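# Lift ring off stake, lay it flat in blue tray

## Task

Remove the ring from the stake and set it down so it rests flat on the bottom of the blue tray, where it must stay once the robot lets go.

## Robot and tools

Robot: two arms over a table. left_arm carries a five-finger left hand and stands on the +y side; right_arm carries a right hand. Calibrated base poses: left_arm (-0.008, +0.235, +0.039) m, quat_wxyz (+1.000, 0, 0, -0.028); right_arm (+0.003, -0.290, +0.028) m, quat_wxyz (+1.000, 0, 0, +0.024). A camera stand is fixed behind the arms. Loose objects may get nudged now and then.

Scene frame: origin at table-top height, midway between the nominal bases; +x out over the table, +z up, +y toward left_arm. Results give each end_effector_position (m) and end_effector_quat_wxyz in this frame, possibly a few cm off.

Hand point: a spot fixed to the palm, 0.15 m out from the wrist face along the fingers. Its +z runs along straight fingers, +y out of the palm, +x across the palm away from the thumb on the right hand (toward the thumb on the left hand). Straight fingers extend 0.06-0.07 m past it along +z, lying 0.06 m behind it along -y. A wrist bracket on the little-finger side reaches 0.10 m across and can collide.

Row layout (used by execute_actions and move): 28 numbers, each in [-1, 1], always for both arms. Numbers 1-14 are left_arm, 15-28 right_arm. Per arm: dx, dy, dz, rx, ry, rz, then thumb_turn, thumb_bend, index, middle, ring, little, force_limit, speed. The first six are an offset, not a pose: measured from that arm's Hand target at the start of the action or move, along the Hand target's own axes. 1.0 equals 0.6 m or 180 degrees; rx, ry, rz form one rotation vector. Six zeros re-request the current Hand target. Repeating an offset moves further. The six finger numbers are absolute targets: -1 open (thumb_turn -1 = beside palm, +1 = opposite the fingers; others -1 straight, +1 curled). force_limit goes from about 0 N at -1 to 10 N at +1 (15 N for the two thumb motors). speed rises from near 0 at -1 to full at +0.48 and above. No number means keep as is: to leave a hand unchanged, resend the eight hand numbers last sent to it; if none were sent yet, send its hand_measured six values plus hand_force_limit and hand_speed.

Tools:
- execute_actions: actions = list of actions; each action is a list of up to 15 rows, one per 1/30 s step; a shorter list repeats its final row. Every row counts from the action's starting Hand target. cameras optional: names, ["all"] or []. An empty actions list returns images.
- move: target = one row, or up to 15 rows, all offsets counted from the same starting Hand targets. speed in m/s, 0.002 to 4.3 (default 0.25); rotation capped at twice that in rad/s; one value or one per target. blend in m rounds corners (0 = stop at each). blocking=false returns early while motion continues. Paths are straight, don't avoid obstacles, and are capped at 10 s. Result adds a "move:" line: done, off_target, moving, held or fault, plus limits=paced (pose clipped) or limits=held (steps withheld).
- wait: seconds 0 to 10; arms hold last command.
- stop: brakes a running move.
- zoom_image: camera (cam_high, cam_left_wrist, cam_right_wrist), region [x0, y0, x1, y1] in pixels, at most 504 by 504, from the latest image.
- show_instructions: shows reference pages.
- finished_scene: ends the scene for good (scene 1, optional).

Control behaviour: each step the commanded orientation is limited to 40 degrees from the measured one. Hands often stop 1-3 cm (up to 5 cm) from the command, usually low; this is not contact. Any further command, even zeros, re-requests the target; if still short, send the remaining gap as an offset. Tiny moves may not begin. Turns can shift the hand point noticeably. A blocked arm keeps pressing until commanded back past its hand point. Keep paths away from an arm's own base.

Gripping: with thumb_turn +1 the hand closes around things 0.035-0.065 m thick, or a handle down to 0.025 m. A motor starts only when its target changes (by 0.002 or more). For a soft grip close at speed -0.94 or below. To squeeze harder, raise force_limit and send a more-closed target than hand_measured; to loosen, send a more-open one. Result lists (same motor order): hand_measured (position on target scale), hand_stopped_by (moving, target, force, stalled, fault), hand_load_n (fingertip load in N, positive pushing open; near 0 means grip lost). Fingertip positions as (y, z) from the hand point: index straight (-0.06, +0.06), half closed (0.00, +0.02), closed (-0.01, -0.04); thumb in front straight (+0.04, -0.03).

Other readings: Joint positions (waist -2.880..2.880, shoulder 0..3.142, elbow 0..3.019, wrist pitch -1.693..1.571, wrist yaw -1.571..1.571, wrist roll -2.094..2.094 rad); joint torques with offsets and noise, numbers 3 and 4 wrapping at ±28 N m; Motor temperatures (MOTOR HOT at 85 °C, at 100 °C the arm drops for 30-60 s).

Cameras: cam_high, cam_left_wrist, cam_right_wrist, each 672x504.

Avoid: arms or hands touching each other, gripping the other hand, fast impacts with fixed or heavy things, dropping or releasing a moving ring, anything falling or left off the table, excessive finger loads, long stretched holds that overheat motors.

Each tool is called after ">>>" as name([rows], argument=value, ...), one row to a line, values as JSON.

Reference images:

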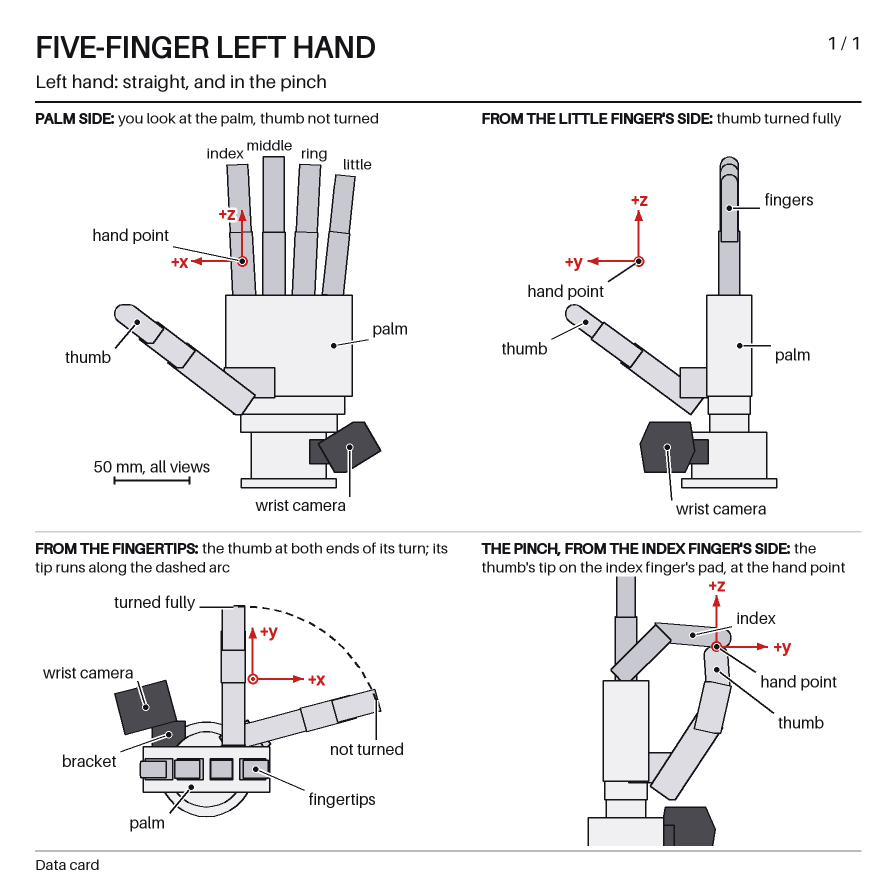

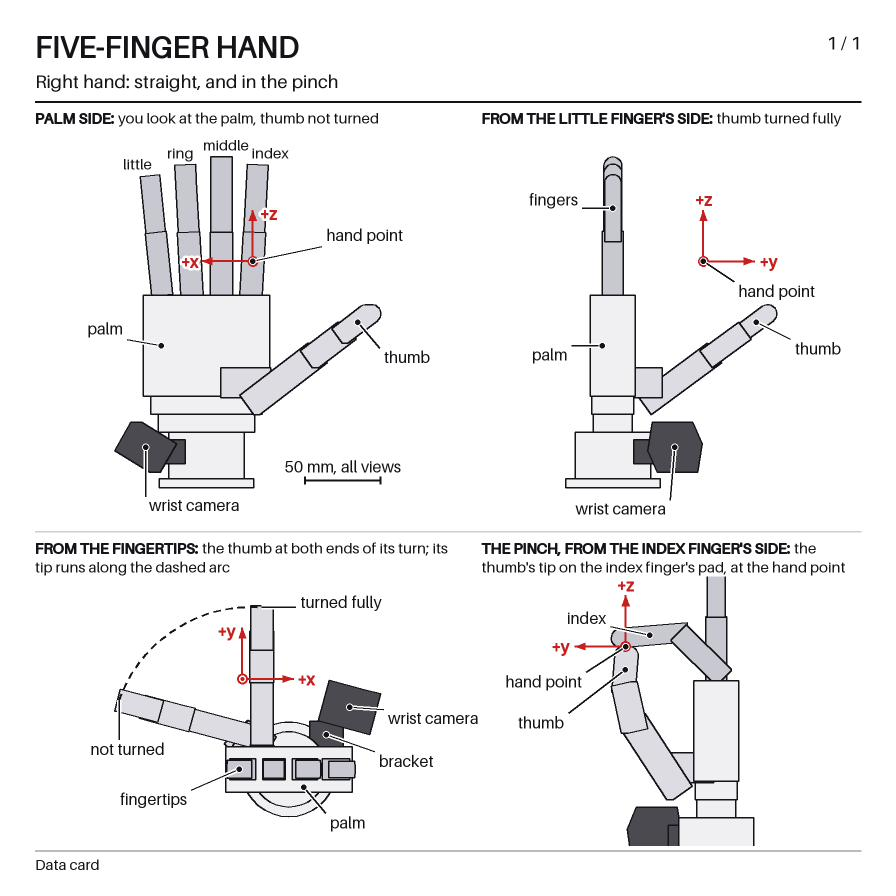

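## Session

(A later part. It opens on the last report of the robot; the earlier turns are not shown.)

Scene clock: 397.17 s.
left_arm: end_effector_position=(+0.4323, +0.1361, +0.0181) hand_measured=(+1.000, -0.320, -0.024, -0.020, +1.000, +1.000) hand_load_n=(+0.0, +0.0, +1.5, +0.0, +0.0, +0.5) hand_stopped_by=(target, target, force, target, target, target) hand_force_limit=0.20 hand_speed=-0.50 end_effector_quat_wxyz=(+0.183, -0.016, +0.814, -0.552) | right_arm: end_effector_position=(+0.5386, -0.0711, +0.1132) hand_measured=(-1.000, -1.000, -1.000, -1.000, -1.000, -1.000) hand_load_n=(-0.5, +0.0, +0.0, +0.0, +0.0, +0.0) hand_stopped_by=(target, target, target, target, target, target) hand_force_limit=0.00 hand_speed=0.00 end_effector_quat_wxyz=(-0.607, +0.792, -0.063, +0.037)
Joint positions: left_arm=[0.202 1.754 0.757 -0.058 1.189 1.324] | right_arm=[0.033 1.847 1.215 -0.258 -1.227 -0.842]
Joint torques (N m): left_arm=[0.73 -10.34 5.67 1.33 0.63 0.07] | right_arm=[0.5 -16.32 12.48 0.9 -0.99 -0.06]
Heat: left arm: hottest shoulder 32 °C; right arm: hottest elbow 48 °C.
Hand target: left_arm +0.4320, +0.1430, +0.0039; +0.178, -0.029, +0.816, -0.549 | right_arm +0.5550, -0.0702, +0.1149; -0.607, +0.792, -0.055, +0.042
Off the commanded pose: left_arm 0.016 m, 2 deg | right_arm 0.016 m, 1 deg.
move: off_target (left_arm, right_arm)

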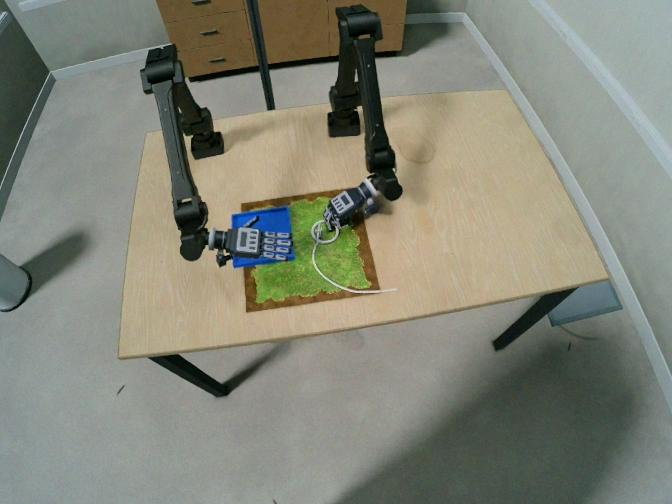

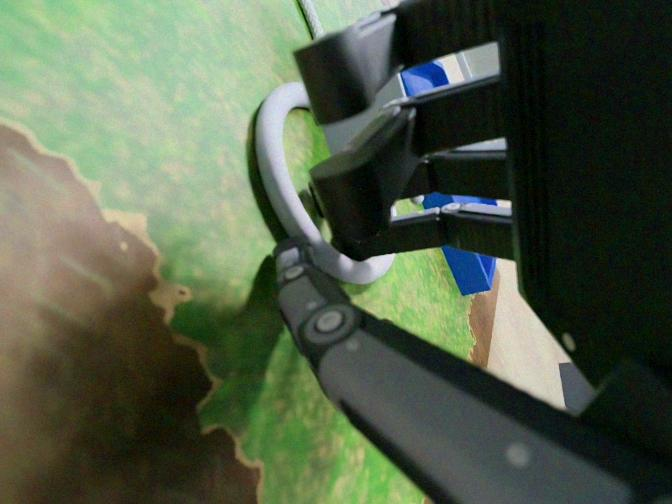

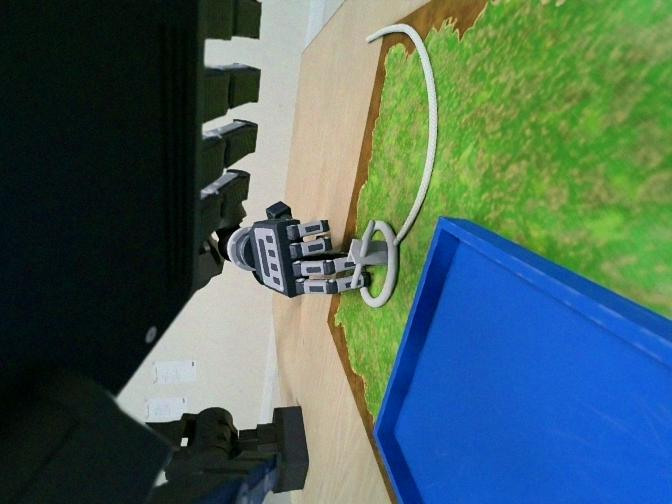

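>>> move(target=[0.0048,0.0209,0.0043,0,0,0,1,-0.32,0,-0.02,1,1,0.2,-0.5,0,0,0,0,0,0,-1,-1,-1,-1,-1,-1,0,0], speed=0.06, cameras=["cam_high","cam_left_wrist"])

>>> zoom_image(camera="cam_left_wrist", region=[220, 90, 420, 310])

>>> zoom_image(camera="cam_high", region=[305, 215, 345, 245])

Scene clock: 399.07 s.
left_arm: end_effector_position=(+0.4328, +0.1368, +0.0166) hand_measured=(+1.000, -0.320, -0.024, -0.020, +1.000, +1.000) hand_load_n=(+0.0, -3.0, +1.0, +0.0, +0.0, +0.0) hand_stopped_by=(target, target, force, target, target, target) hand_force_limit=0.20 hand_speed=-0.50 end_effector_quat_wxyz=(+0.185, -0.015, +0.808, -0.559) | right_arm: end_effector_position=(+0.5386, -0.0711, +0.1132) hand_measured=(-1.000, -1.000, -1.000, -1.000, -1.000, -1.000) hand_load_n=(-0.5, +0.0, +0.0, +0.0, +0.0, +0.0) hand_stopped_by=(target, target, target, target, target, target) hand_force_limit=0.00 hand_speed=0.00 end_effector_quat_wxyz=(-0.607, +0.792, -0.063, +0.037)
Joint positions: left_arm=[0.209 1.767 0.757 -0.042 1.208 1.324] | right_arm=[0.033 1.847 1.215 -0.258 -1.227 -0.842]
Joint torques (N m): left_arm=[0.56 -8.94 5.5 1.57 -0.15 0.2] | right_arm=[1.67 -16.15 12.66 0.87 -0.93 -0.07]
Heat: left arm: hottest shoulder 32 °C; right arm: hottest elbow 48 °C.
Hand target: left_arm +0.4320, +0.1450, -0.0090; +0.178, -0.028, +0.816, -0.549 | right_arm +0.5550, -0.0702, +0.1149; -0.607, +0.792, -0.055, +0.042
Off the commanded pose: left_arm 0.027 m, 2 deg | right_arm 0.016 m, 1 deg.
move: off_target (left_arm, right_arm)
Images, in order (width x height): cam_high 672x504, cam_left_wrist 672x504.

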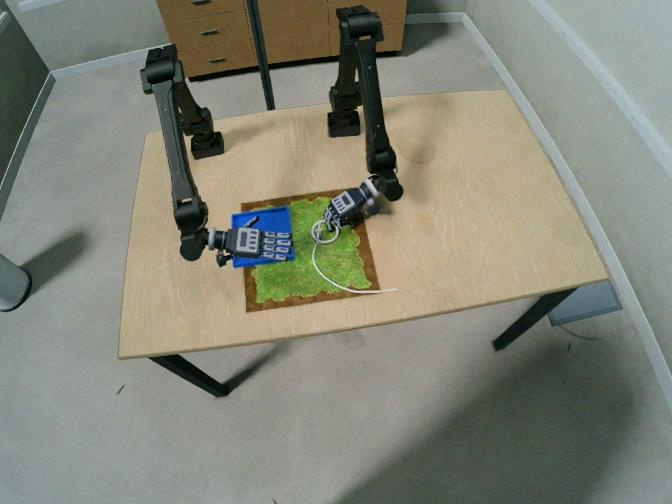

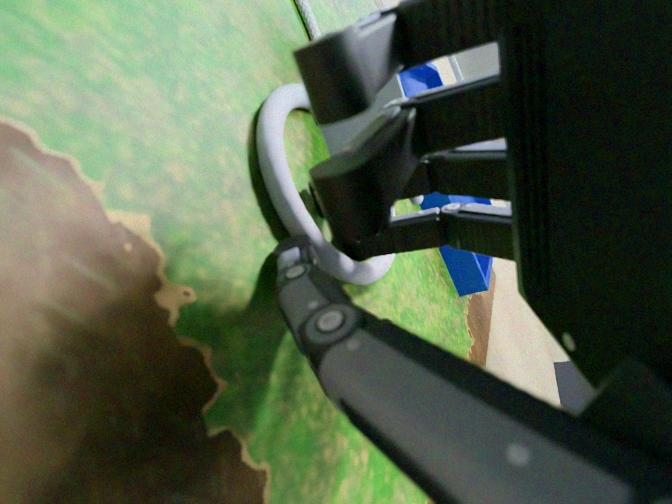

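Scaled by 2.291 from the camera's 672x504 image, which has a finer 960x720 frame.

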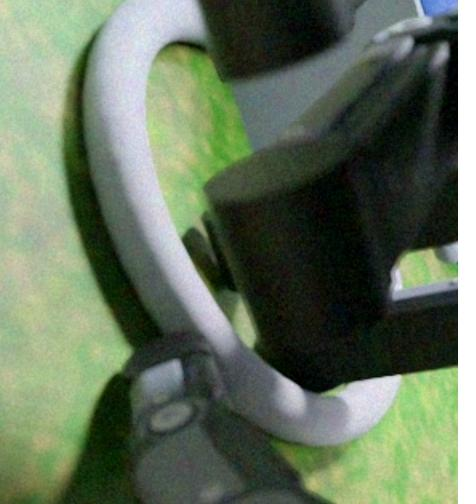

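Scaled by 12.600 from the camera's 672x504 image, which has a finer 960x720 frame.

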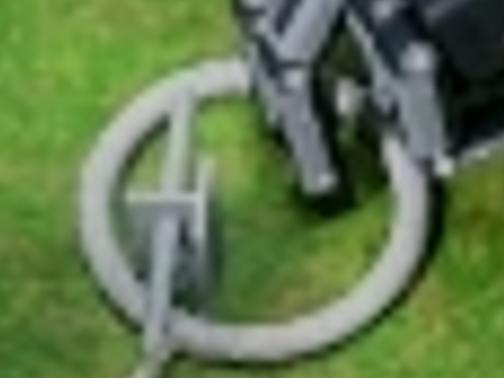

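>>> move(target=[0,0,0,0,0,0,1,-0.28,0.02,0.01,1,1,0.2,-0.9,0,0,0,0,0,0,-1,-1,-1,-1,-1,-1,0,0], speed=0.06, cameras=["cam_left_wrist"])

>>> zoom_image(camera="cam_left_wrist", region=[220, 90, 420, 310])

Scene clock: 400.07 s.
left_arm: end_effector_position=(+0.4338, +0.1365, +0.0162) hand_measured=(+1.000, -0.280, +0.018, +0.010, +1.000, +1.000) hand_load_n=(+0.0, +0.0, +5.0, +0.0, +0.0, +0.0) hand_stopped_by=(target, target, target, target, target, target) hand_force_limit=0.20 hand_speed=-0.90 end_effector_quat_wxyz=(+0.187, -0.012, +0.807, -0.560) | right_arm: end_effector_position=(+0.5386, -0.0711, +0.1132) hand_measured=(-1.000, -1.000, -1.000, -1.000, -1.000, -1.000) hand_load_n=(+0.0, +0.0, +0.0, +0.0, +0.0, +0.0) hand_stopped_by=(target, target, target, target, target, target) hand_force_limit=0.00 hand_speed=0.00 end_effector_quat_wxyz=(-0.607, +0.792, -0.063, +0.037)
Joint positions: left_arm=[0.209 1.771 0.757 -0.032 1.213 1.324] | right_arm=[0.033 1.847 1.215 -0.258 -1.227 -0.842]
Joint torques (N m): left_arm=[0.62 -9.11 5.46 1.17 -0.35 0.2] | right_arm=[1.67 -16.85 12.62 0.79 -0.91 -0.04]
Heat: left arm: hottest shoulder 32 °C; right arm: hottest elbow 48 °C.
Hand target: left_arm +0.4320, +0.1450, -0.0090; +0.178, -0.028, +0.816, -0.548 | right_arm +0.5550, -0.0702, +0.1149; -0.607, +0.792, -0.055, +0.042
Off the commanded pose: left_arm 0.027 m, 3 deg | right_arm 0.016 m, 1 deg.
move: off_target (left_arm, right_arm)
Images, in order (width x height): cam_left_wrist 672x504.

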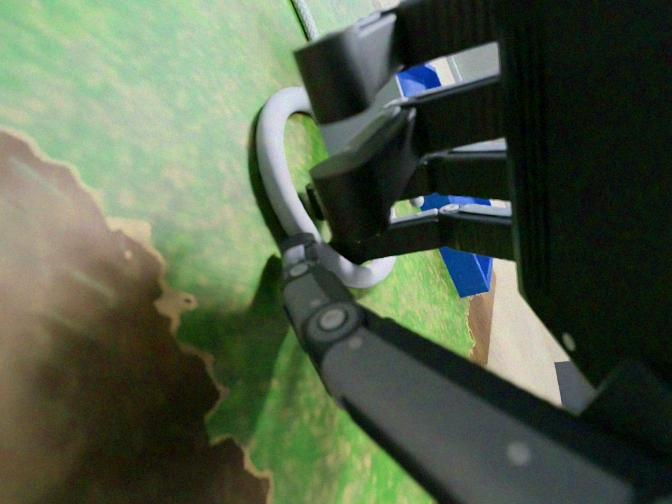

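Scaled by 2.291 from the camera's 672x504 image, which has a finer 960x720 frame.

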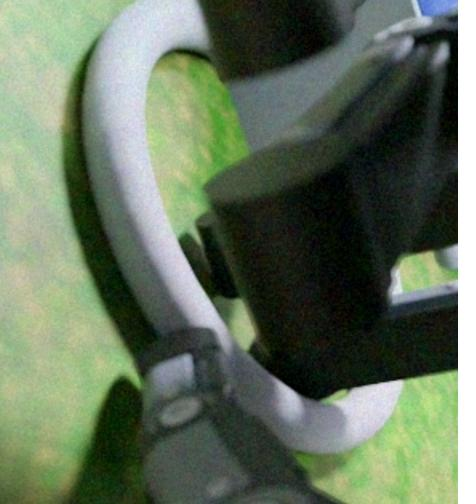

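>>> move([
  [-0.0035,-0.0121,-0.0044,0,0,0,1,-0.28,0.02,0.01,1,1,-0.1,-0.9,0,0,0,0,0,0,-1,-1,-1,-1,-1,-1,0,0],
  [-0.0035,-0.0121,-0.0044,0,0,0,1,-0.27,0.42,0.42,1,1,-0.1,-0.9,0,0,0,0,0,0,-1,-1,-1,-1,-1,-1,0,0],
], speed=0.06, cameras=["cam_left_wrist","cam_high","cam_right_wrist"])

>>> zoom_image(camera="cam_left_wrist", region=[220, 90, 420, 310])

>>> zoom_image(camera="cam_high", region=[305, 215, 345, 245])

>>> zoom_image(camera="cam_right_wrist", region=[330, 200, 420, 310])

Scene clock: 403.17 s.
left_arm: end_effector_position=(+0.4338, +0.1362, +0.0163) hand_measured=(+1.000, -0.270, +0.020, +0.156, +1.000, +1.000) hand_load_n=(+0.0, +0.0, +0.5, +5.5, +0.0, +0.0) hand_stopped_by=(target, target, force, force, target, target) hand_force_limit=-0.10 hand_speed=-0.90 end_effector_quat_wxyz=(+0.187, -0.011, +0.807, -0.560) | right_arm: end_effector_position=(+0.5386, -0.0711, +0.1132) hand_measured=(-1.000, -1.000, -1.000, -1.000, -1.000, -1.000) hand_load_n=(+0.0, +0.0, +0.0, +0.0, +0.0, +0.0) hand_stopped_by=(target, target, target, target, target, target) hand_force_limit=0.00 hand_speed=0.00 end_effector_quat_wxyz=(-0.607, +0.792, -0.063, +0.037)
Joint positions: left_arm=[0.208 1.771 0.758 -0.035 1.214 1.328] | right_arm=[0.033 1.847 1.215 -0.258 -1.227 -0.842]
Joint torques (N m): left_arm=[0.73 -10.87 5.61 0.4 -0.39 0.14] | right_arm=[1.2 -16.79 12.81 0.94 -0.92 0]
Heat: left arm: hottest shoulder 32 °C; right arm: hottest elbow 48 °C.
Hand target: left_arm +0.4319, +0.1448, -0.0011; +0.178, -0.028, +0.816, -0.549 | right_arm +0.5550, -0.0702, +0.1149; -0.607, +0.792, -0.055, +0.042
Off the commanded pose: left_arm 0.019 m, 3 deg | right_arm 0.016 m, 1 deg.
move: off_target (left_arm, right_arm); target 2's new numbers were sent with left_arm's hand 0.019 m and 3 deg from that target

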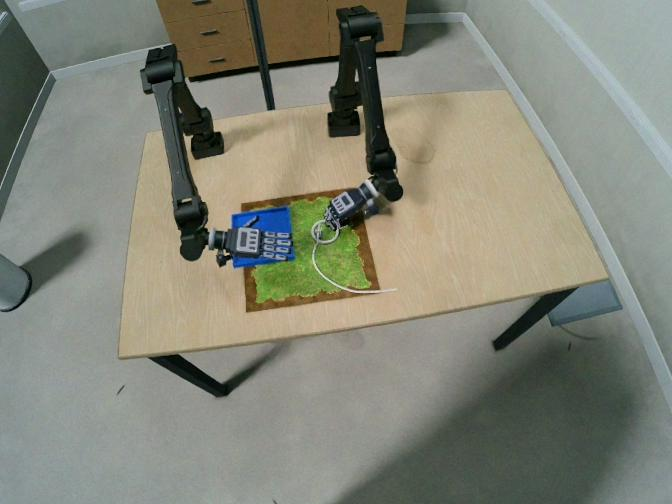

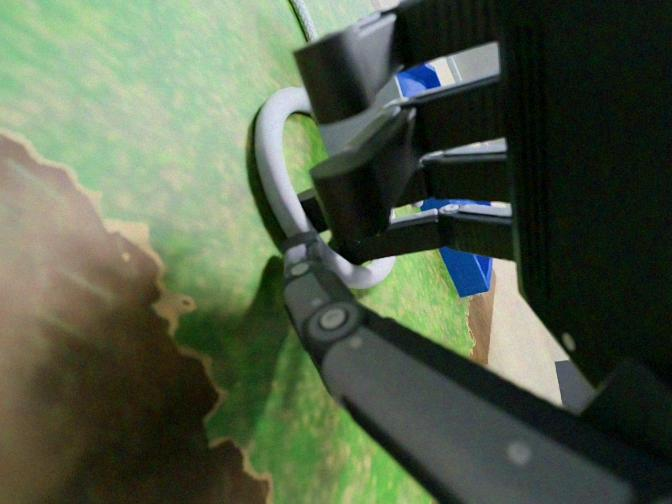

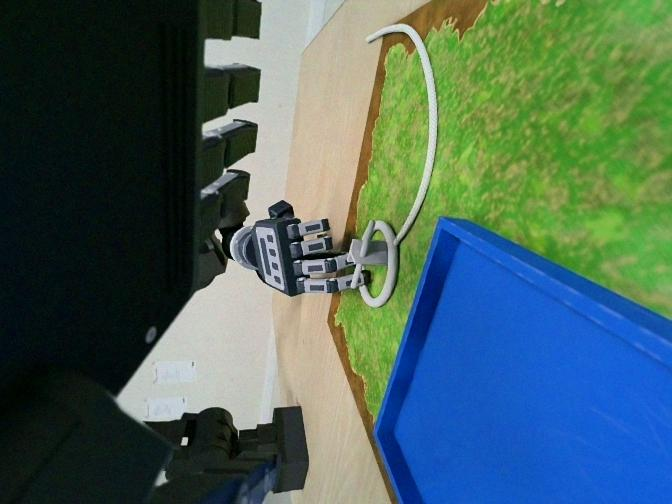

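Scaled by 2.291 from the camera's 672x504 image, which has a finer 960x720 frame.

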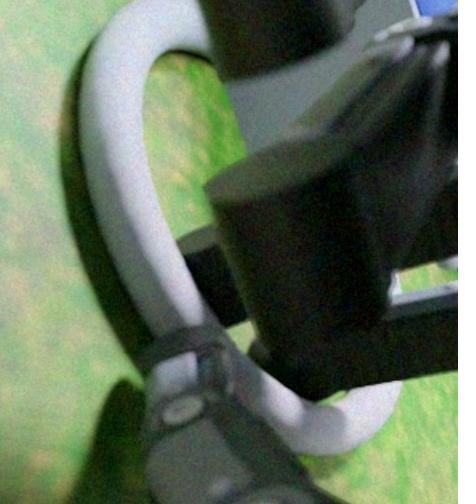

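Scaled by 12.600 from the camera's 672x504 image, which has a finer 960x720 frame.

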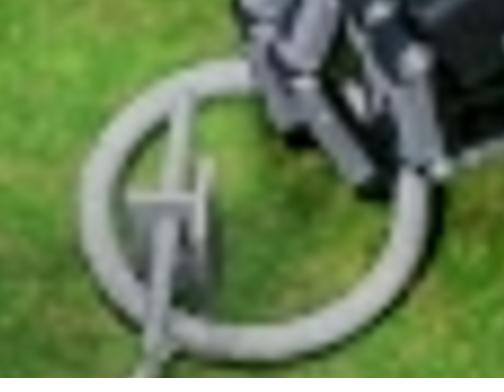

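Scaled by 4.582 from the camera's 672x504 image, which has a finer 960x720 frame.

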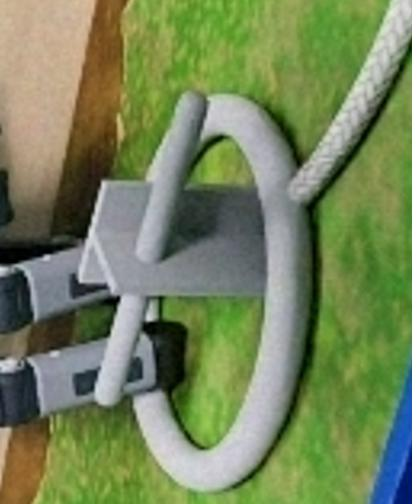

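>>> move([
  [0.0015,0.0110,0.0026,0,0,0,1,-0.32,-0.02,0.0,1,1,0.2,-0.7,0,0,0,0,0,0,-1,-1,-1,-1,-1,-1,0,0],
  [0.0060,0.0009,0.0326,0,0,0,1,-0.32,-0.02,0.0,1,1,0.2,-0.7,0,0,0,0,0,0,-1,-1,-1,-1,-1,-1,0,0],
], speed=0.05, cameras=["cam_left_wrist","cam_high"])

>>> zoom_image(camera="cam_left_wrist", region=[220, 90, 420, 310])

>>> zoom_image(camera="cam_high", region=[305, 215, 345, 245])

Scene clock: 408.97 s.
left_arm: end_effector_position=(+0.4463, +0.1334, +0.0172) hand_measured=(+1.000, -0.318, -0.020, +0.000, +1.000, +1.000) hand_load_n=(+0.0, -1.0, -0.5, +0.0, +0.0, +0.0) hand_stopped_by=(target, target, target, target, target, target) hand_force_limit=0.20 hand_speed=-0.70 end_effector_quat_wxyz=(+0.199, -0.017, +0.809, -0.553) | right_arm: end_effector_position=(+0.5386, -0.0711, +0.1132) hand_measured=(-1.000, -1.000, -1.000, -1.000, -1.000, -1.000) hand_load_n=(+0.0, +0.0, -0.5, +0.0, +0.0, +0.0) hand_stopped_by=(target, target, target, target, target, target) hand_force_limit=0.00 hand_speed=0.00 end_effector_quat_wxyz=(-0.607, +0.792, -0.063, +0.037)
Joint positions: left_arm=[0.193 1.776 0.758 0.062 1.183 1.244] | right_arm=[0.033 1.847 1.215 -0.258 -1.227 -0.842]
Joint torques (N m): left_arm=[-1.32 -9.7 4.19 1.84 -0.08 0.06] | right_arm=[1.73 -17.32 12.6 0.79 -0.89 -0.01]
Heat: left arm: hottest shoulder 32 °C; right arm: hottest elbow 48 °C.
Hand target: left_arm +0.4350, +0.1270, -0.0091; +0.178, -0.028, +0.816, -0.549 | right_arm +0.5550, -0.0702, +0.1149; -0.607, +0.792, -0.055, +0.042
Off the commanded pose: left_arm 0.029 m, 3 deg | right_arm 0.016 m, 1 deg.
move: off_target (left_arm, right_arm)
Images, in order (width x height): cam_high 672x504, cam_left_wrist 672x504.

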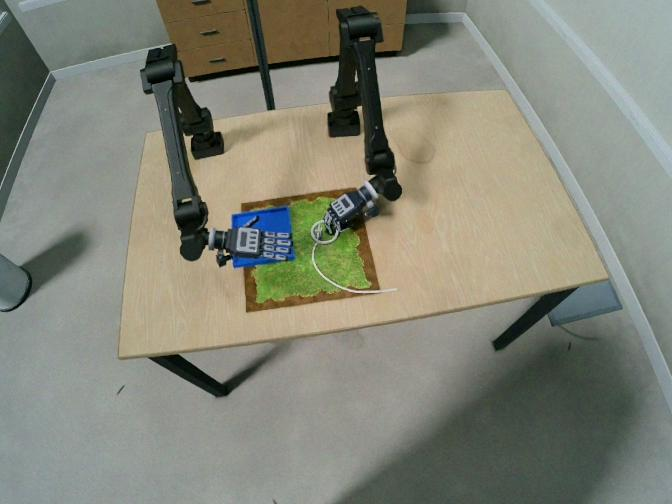

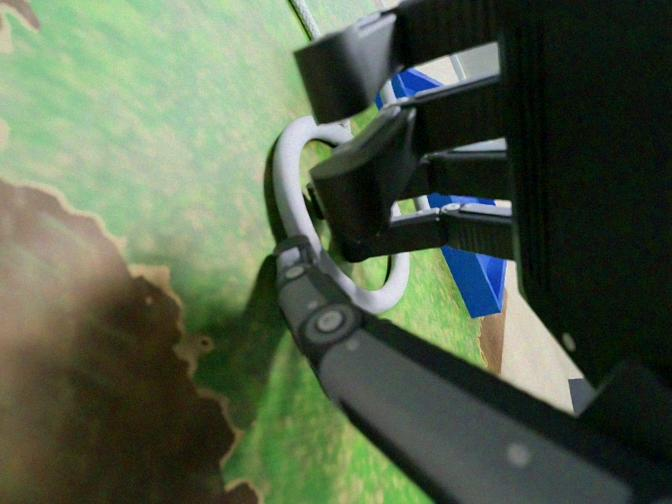

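Scaled by 2.291 from the camera's 672x504 image, which has a finer 960x720 frame.

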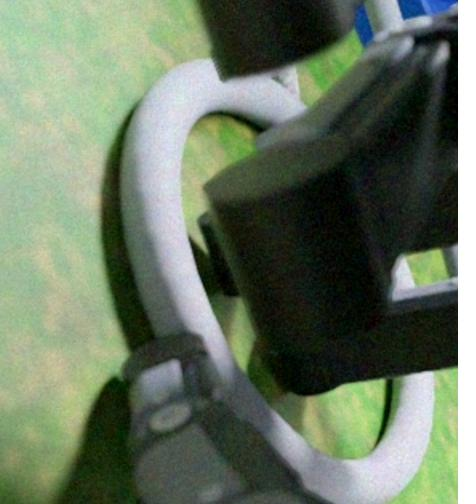

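Scaled by 12.600 from the camera's 672x504 image, which has a finer 960x720 frame.

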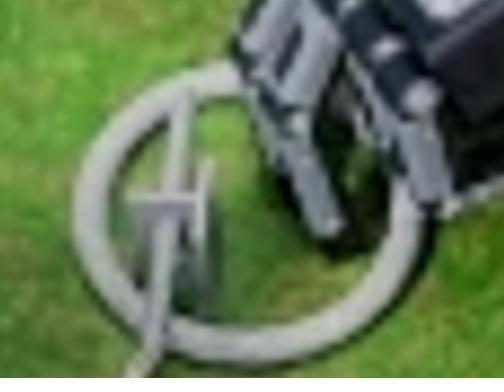

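>>> move(target=[0,0,0,0,0,0,1,-0.32,0.45,0.45,1,1,-0.1,-0.9,0,0,0,0,0,0,-1,-1,-1,-1,-1,-1,0,0], speed=0.05, cameras=["cam_left_wrist","cam_high"])

>>> zoom_image(camera="cam_left_wrist", region=[220, 90, 420, 310])

>>> zoom_image(camera="cam_high", region=[305, 215, 345, 245])

Scene clock: 410.67 s.
left_arm: end_effector_position=(+0.4471, +0.1301, +0.0172) hand_measured=(+1.000, -0.320, +0.144, +0.174, +1.000, +1.000) hand_load_n=(+0.5, +4.0, +4.0, +5.0, +0.0, +0.0) hand_stopped_by=(target, target, force, force, target, target) hand_force_limit=-0.10 hand_speed=-0.90 end_effector_quat_wxyz=(+0.201, -0.012, +0.809, -0.553) | right_arm: end_effector_position=(+0.5386, -0.0711, +0.1132) hand_measured=(-1.000, -1.000, -1.000, -1.000, -1.000, -1.000) hand_load_n=(-0.5, +0.0, +0.0, +0.0, +0.0, +0.0) hand_stopped_by=(target, target, target, target, target, target) hand_force_limit=0.00 hand_speed=0.00 end_effector_quat_wxyz=(-0.607, +0.792, -0.063, +0.037)
Joint positions: left_arm=[0.184 1.777 0.758 0.072 1.181 1.243] | right_arm=[0.033 1.847 1.215 -0.258 -1.227 -0.842]
Joint torques (N m): left_arm=[-0.67 -9.76 4.22 1.51 0 0.02] | right_arm=[1.67 -17.03 12.64 1.06 -0.91 -0.05]
Heat: left arm: hottest shoulder 32 °C; right arm: hottest elbow 48 °C.
Hand target: left_arm +0.4349, +0.1270, -0.0091; +0.178, -0.029, +0.816, -0.549 | right_arm +0.5550, -0.0702, +0.1149; -0.607, +0.792, -0.055, +0.042
Off the commanded pose: left_arm 0.029 m, 3 deg | right_arm 0.016 m, 1 deg.
move: off_target (left_arm, right_arm)
Images, in order (width x height): cam_high 672x504, cam_left_wrist 672x504.

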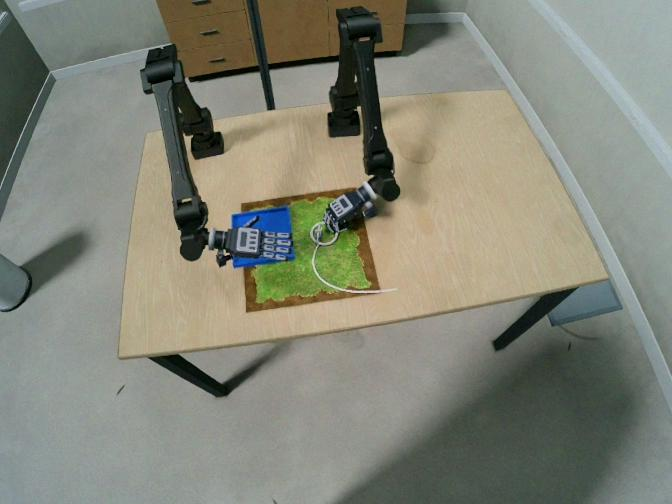

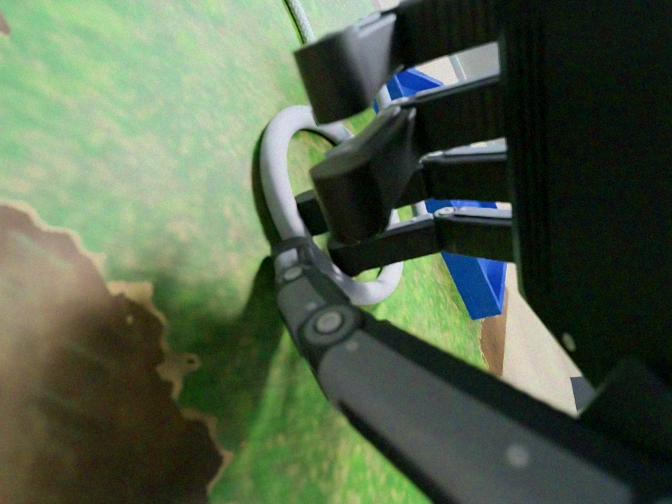

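Scaled by 2.291 from the camera's 672x504 image, which has a finer 960x720 frame.

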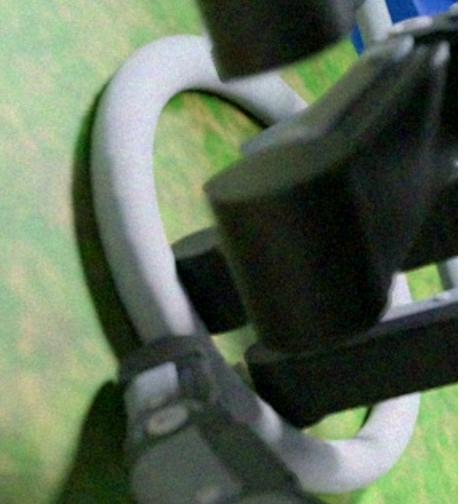

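Scaled by 12.600 from the camera's 672x504 image, which has a finer 960x720 frame.

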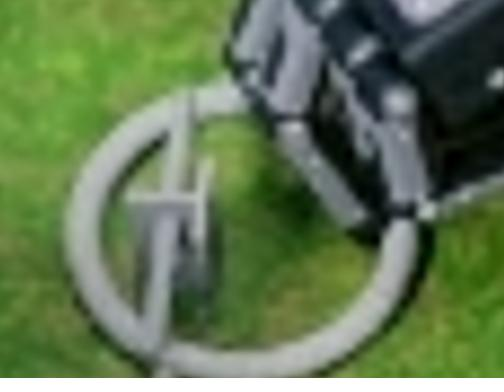

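>>> move(target=[-0.0035,-0.0121,-0.0044,0,0,0,1,-0.318,0.5,0.5,1,1,0.3,-0.94,0,0,0,0,0,0,-1,-1,-1,-1,-1,-1,0,0], speed=0.05, cameras=["cam_left_wrist"])

>>> zoom_image(camera="cam_left_wrist", region=[220, 90, 420, 310])

Scene clock: 411.80 s.
left_arm: end_effector_position=(+0.4471, +0.1298, +0.0172) hand_measured=(+1.000, -0.322, +0.154, +0.182, +1.000, +1.000) hand_load_n=(+1.0, +6.0, +6.5, +6.0, +0.0, +0.0) hand_stopped_by=(target, target, force, force, target, target) hand_force_limit=0.30 hand_speed=-0.94 end_effector_quat_wxyz=(+0.201, -0.012, +0.809, -0.553) | right_arm: end_effector_position=(+0.5386, -0.0711, +0.1132) hand_measured=(-1.000, -1.000, -1.000, -1.000, -1.000, -1.000) hand_load_n=(-0.5, +0.0, +0.0, +0.0, +0.0, +0.0) hand_stopped_by=(target, target, target, target, target, target) hand_force_limit=0.00 hand_speed=0.00 end_effector_quat_wxyz=(-0.607, +0.792, -0.063, +0.037)
Joint positions: left_arm=[0.184 1.777 0.758 0.072 1.181 1.243] | right_arm=[0.033 1.847 1.215 -0.258 -1.227 -0.842]
Joint torques (N m): left_arm=[-0.79 -11.16 4.4 0.65 -0.04 0.01] | right_arm=[1.2 -16.56 12.55 0.83 -0.95 -0.03]
Heat: left arm: hottest shoulder 32 °C; right arm: hottest elbow 48 °C.
Hand target: left_arm +0.4349, +0.1269, -0.0011; +0.178, -0.029, +0.816, -0.549 | right_arm +0.5550, -0.0702, +0.1149; -0.607, +0.792, -0.055, +0.042
Off the commanded pose: left_arm 0.022 m, 3 deg | right_arm 0.016 m, 1 deg.
move: off_target (left_arm, right_arm)
Images, in order (width x height): cam_left_wrist 672x504.

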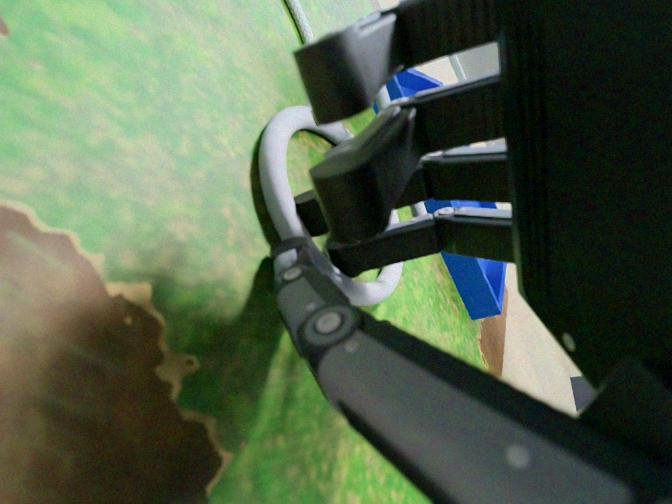

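Scaled by 2.291 from the camera's 672x504 image, which has a finer 960x720 frame.

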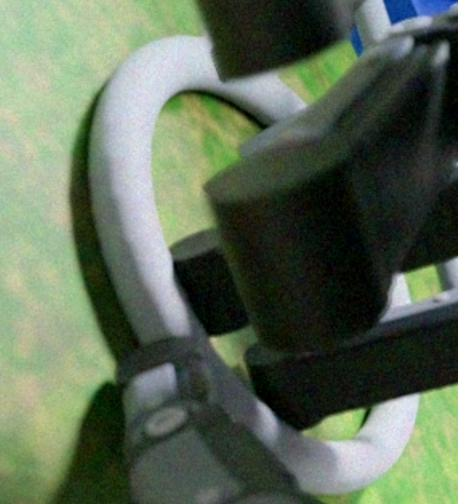

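>>> move(target=[-0.0212,-0.0433,-0.0155,0,0,0,1,-0.318,0.5,0.5,1,1,0.3,-0.94,0,0,0,0,0,0,-1,-1,-1,-1,-1,-1,0,0], speed=0.03, cameras=["cam_left_wrist","cam_high","cam_right_wrist"])

>>> zoom_image(camera="cam_left_wrist", region=[220, 90, 420, 310])

>>> zoom_image(camera="cam_right_wrist", region=[330, 200, 420, 310])

Scene clock: 413.87 s.
left_arm: end_effector_position=(+0.4360, +0.1304, +0.0248) hand_measured=(+1.000, -0.320, +0.154, +0.182, +1.000, +1.000) hand_load_n=(+0.0, +0.0, +1.0, +0.0, +0.0, +0.0) hand_stopped_by=(target, target, force, force, target, target) hand_force_limit=0.30 hand_speed=-0.94 end_effector_quat_wxyz=(+0.179, -0.031, +0.816, -0.549) | right_arm: end_effector_position=(+0.5386, -0.0711, +0.1132) hand_measured=(-1.000, -1.000, -1.000, -1.000, -1.000, -1.000) hand_load_n=(-0.5, +0.0, +0.0, +0.0, +0.0, +0.0) hand_stopped_by=(target, target, target, target, target, target) hand_force_limit=0.00 hand_speed=0.00 end_effector_quat_wxyz=(-0.607, +0.792, -0.063, +0.037)
Joint positions: left_arm=[0.184 1.737 0.758 -0.026 1.165 1.243] | right_arm=[0.033 1.847 1.215 -0.258 -1.227 -0.842]
Joint torques (N m): left_arm=[-0.85 -13.27 6.63 0.79 0.79 -0.01] | right_arm=[0.91 -16.56 12.67 0.87 -0.95 -0.06]
Heat: left arm: hottest shoulder 32 °C; right arm: hottest elbow 48 °C.
Hand target: left_arm +0.4400, +0.1280, +0.0289; +0.178, -0.029, +0.816, -0.548 | right_arm +0.5550, -0.0702, +0.1149; -0.607, +0.792, -0.055, +0.042
Off the commanded pose: left_arm 0.006 m, 0 deg | right_arm 0.016 m, 1 deg.
move: off_target (right_arm)

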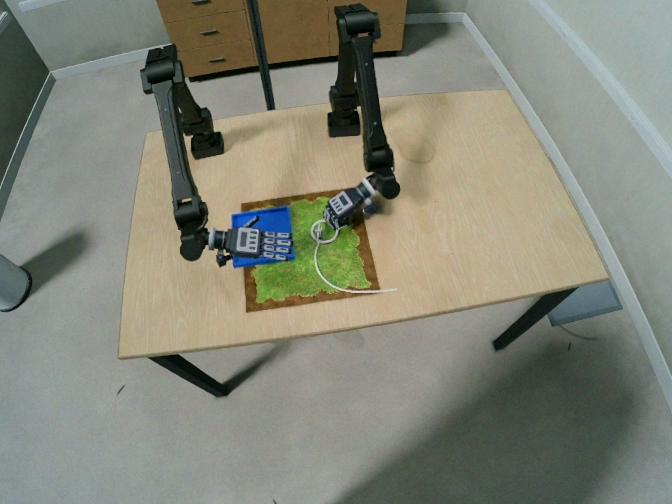

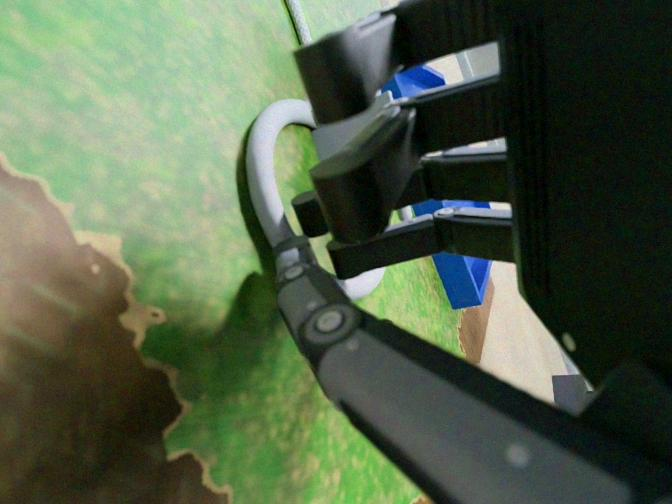

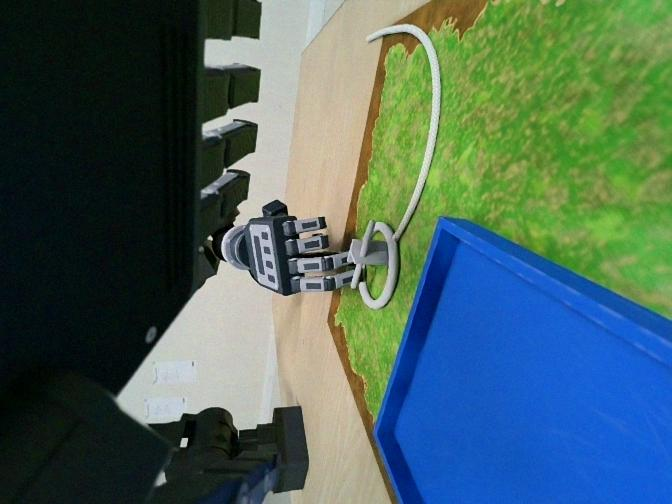

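Scaled by 2.291 from the camera's 672x504 image, which has a finer 960x720 frame.

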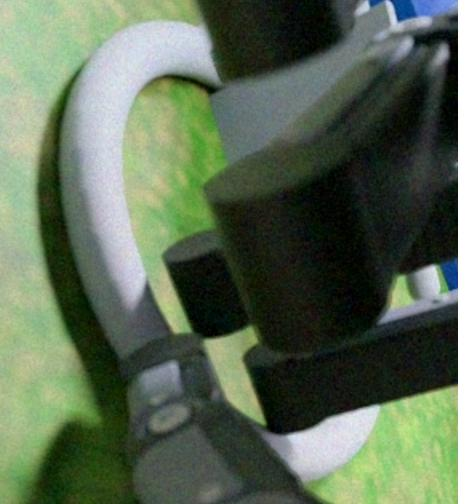

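Scaled by 4.582 from the camera's 672x504 image, which has a finer 960x720 frame.

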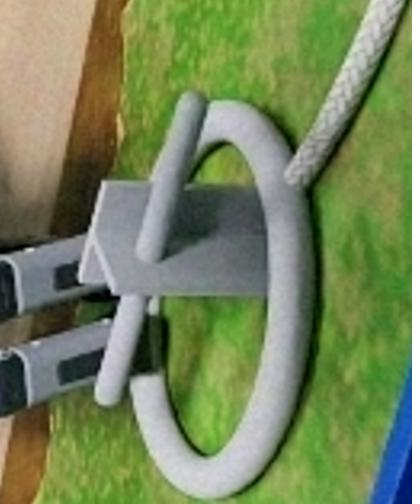

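>>> zoom_image(camera="cam_high", region=[305, 215, 345, 245])

Scaled by 12.600 from the camera's 672x504 image, which has a finer 960x720 frame.

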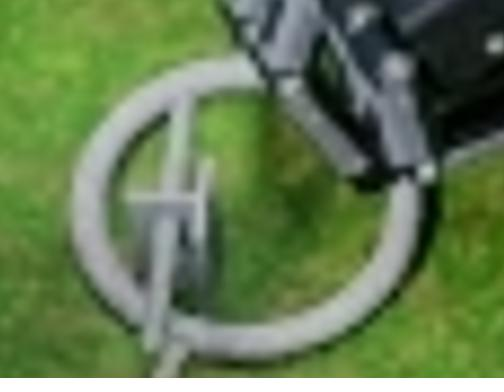

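>>> move([
  [0,0,0,0,0,0,1,-0.30,-0.02,-0.03,1,1,0.2,-0.5,0,0,0,0,0,0,-1,-1,-1,-1,-1,-1,0,0],
  [0.0138,0.0377,0.0018,0,0,0,1,-0.30,-0.02,-0.03,1,1,0.2,-0.5,0,0,0,0,0,0,-1,-1,-1,-1,-1,-1,0,0],
], speed=0.05, cameras=["cam_left_wrist","cam_high"])

>>> zoom_image(camera="cam_left_wrist", region=[220, 90, 420, 310])

>>> zoom_image(camera="cam_high", region=[305, 215, 345, 245])

Scene clock: 424.53 s.
left_arm: end_effector_position=(+0.4350, +0.1295, +0.0182) hand_measured=(+1.000, -0.300, -0.020, -0.030, +1.000, +1.000) hand_load_n=(+0.0, +0.0, +0.0, +0.0, +0.0, +0.0) hand_stopped_by=(target, target, target, target, target, target) hand_force_limit=0.20 hand_speed=-0.50 end_effector_quat_wxyz=(+0.178, -0.027, +0.814, -0.552) | right_arm: end_effector_position=(+0.5386, -0.0711, +0.1132) hand_measured=(-1.000, -1.000, -1.000, -1.000, -1.000, -1.000) hand_load_n=(-0.5, +0.0, +0.0, +0.0, +0.0, +0.0) hand_stopped_by=(target, target, target, target, target, target) hand_force_limit=0.00 hand_speed=0.00 end_effector_quat_wxyz=(-0.607, +0.792, -0.063, +0.037)
Joint positions: left_arm=[0.184 1.758 0.758 -0.017 1.175 1.258] | right_arm=[0.033 1.847 1.215 -0.258 -1.227 -0.842]
Joint torques (N m): left_arm=[0.44 -10.7 5.56 1.78 0.69 0.17] | right_arm=[2.02 -16.26 12.53 0.94 -0.9 -0.06]
Heat: left arm: hottest shoulder 32 °C; right arm: hottest elbow 48 °C.
Hand target: left_arm +0.4360, +0.1340, +0.0058; +0.178, -0.029, +0.816, -0.549 | right_arm +0.5550, -0.0702, +0.1149; -0.607, +0.792, -0.055, +0.042
Off the commanded pose: left_arm 0.013 m, 1 deg | right_arm 0.016 m, 1 deg.
move: off_target (left_arm, right_arm)
Images, in order (width x height): cam_high 672x504, cam_left_wrist 672x504.

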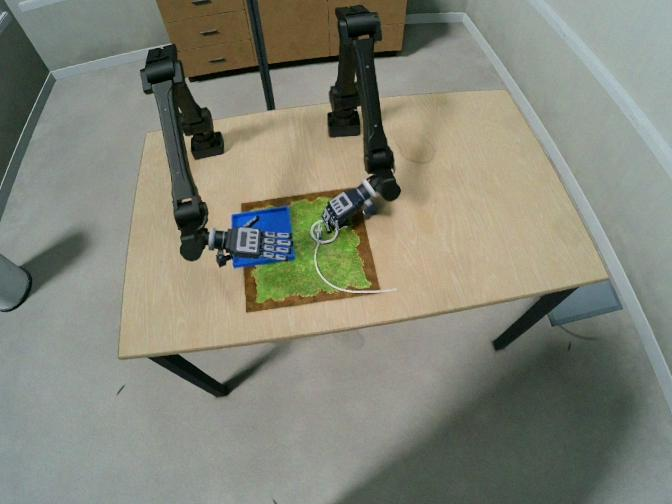

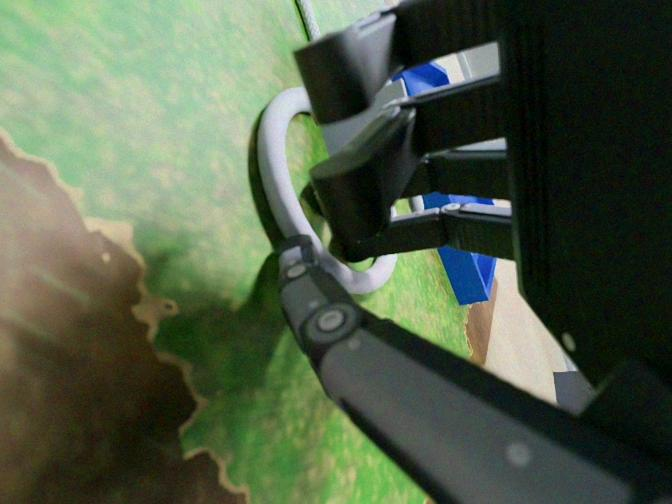

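Scaled by 2.291 from the camera's 672x504 image, which has a finer 960x720 frame.

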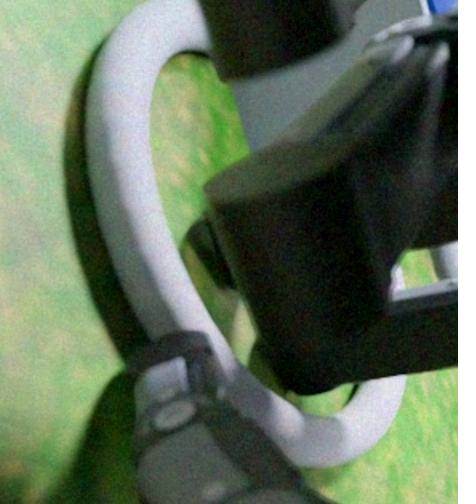

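Scaled by 12.600 from the camera's 672x504 image, which has a finer 960x720 frame.

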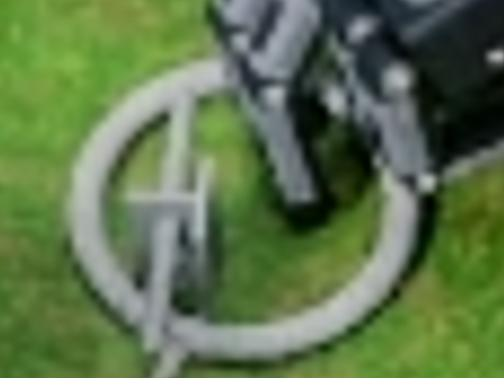

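>>> move(target=[-0.0227,0.0096,-0.0083,0,0,0,1,-0.30,0.0,-0.01,1,1,0.2,-0.5,0,0,0,0,0,0,-1,-1,-1,-1,-1,-1,0,0], speed=0.05, cameras=["cam_left_wrist"])

>>> zoom_image(camera="cam_left_wrist", region=[220, 90, 420, 310])

Scene clock: 426.37 s.
left_arm: end_effector_position=(+0.4369, +0.1326, +0.0175) hand_measured=(+1.000, -0.300, +0.000, -0.010, +1.000, +1.000) hand_load_n=(+0.0, -0.5, +0.5, +0.5, +0.0, +0.0) hand_stopped_by=(target, target, target, target, target, target) hand_force_limit=0.20 hand_speed=-0.50 end_effector_quat_wxyz=(+0.173, -0.023, +0.812, -0.557) | right_arm: end_effector_position=(+0.5386, -0.0711, +0.1132) hand_measured=(-1.000, -1.000, -1.000, -1.000, -1.000, -1.000) hand_load_n=(+0.0, +0.0, +0.0, +0.0, +0.0, +0.0) hand_stopped_by=(target, target, target, target, target, target) hand_force_limit=0.00 hand_speed=0.00 end_effector_quat_wxyz=(-0.607, +0.792, -0.063, +0.037)
Joint positions: left_arm=[0.195 1.772 0.779 -0.062 1.196 1.297] | right_arm=[0.033 1.847 1.215 -0.258 -1.227 -0.842]
Joint torques (N m): left_arm=[0.97 -10.52 7.6 0.87 0.24 0.22] | right_arm=[1.49 -15.74 12.52 1.11 -0.95 -0.03]
Heat: left arm: hottest shoulder 32 °C; right arm: hottest elbow 48 °C.
Hand target: left_arm +0.4481, +0.1440, +0.0059; +0.178, -0.028, +0.816, -0.549 | right_arm +0.5550, -0.0702, +0.1149; -0.607, +0.792, -0.055, +0.042
Off the commanded pose: left_arm 0.020 m, 1 deg | right_arm 0.016 m, 1 deg.
move: off_target (left_arm, right_arm)
Images, in order (width x height): cam_left_wrist 672x504.

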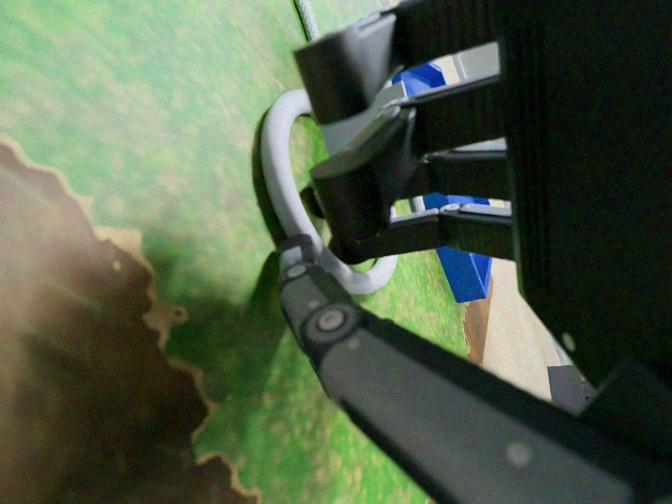

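Scaled by 2.291 from the camera's 672x504 image, which has a finer 960x720 frame.

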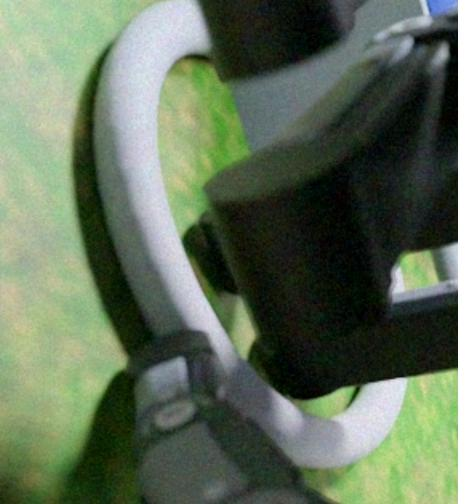

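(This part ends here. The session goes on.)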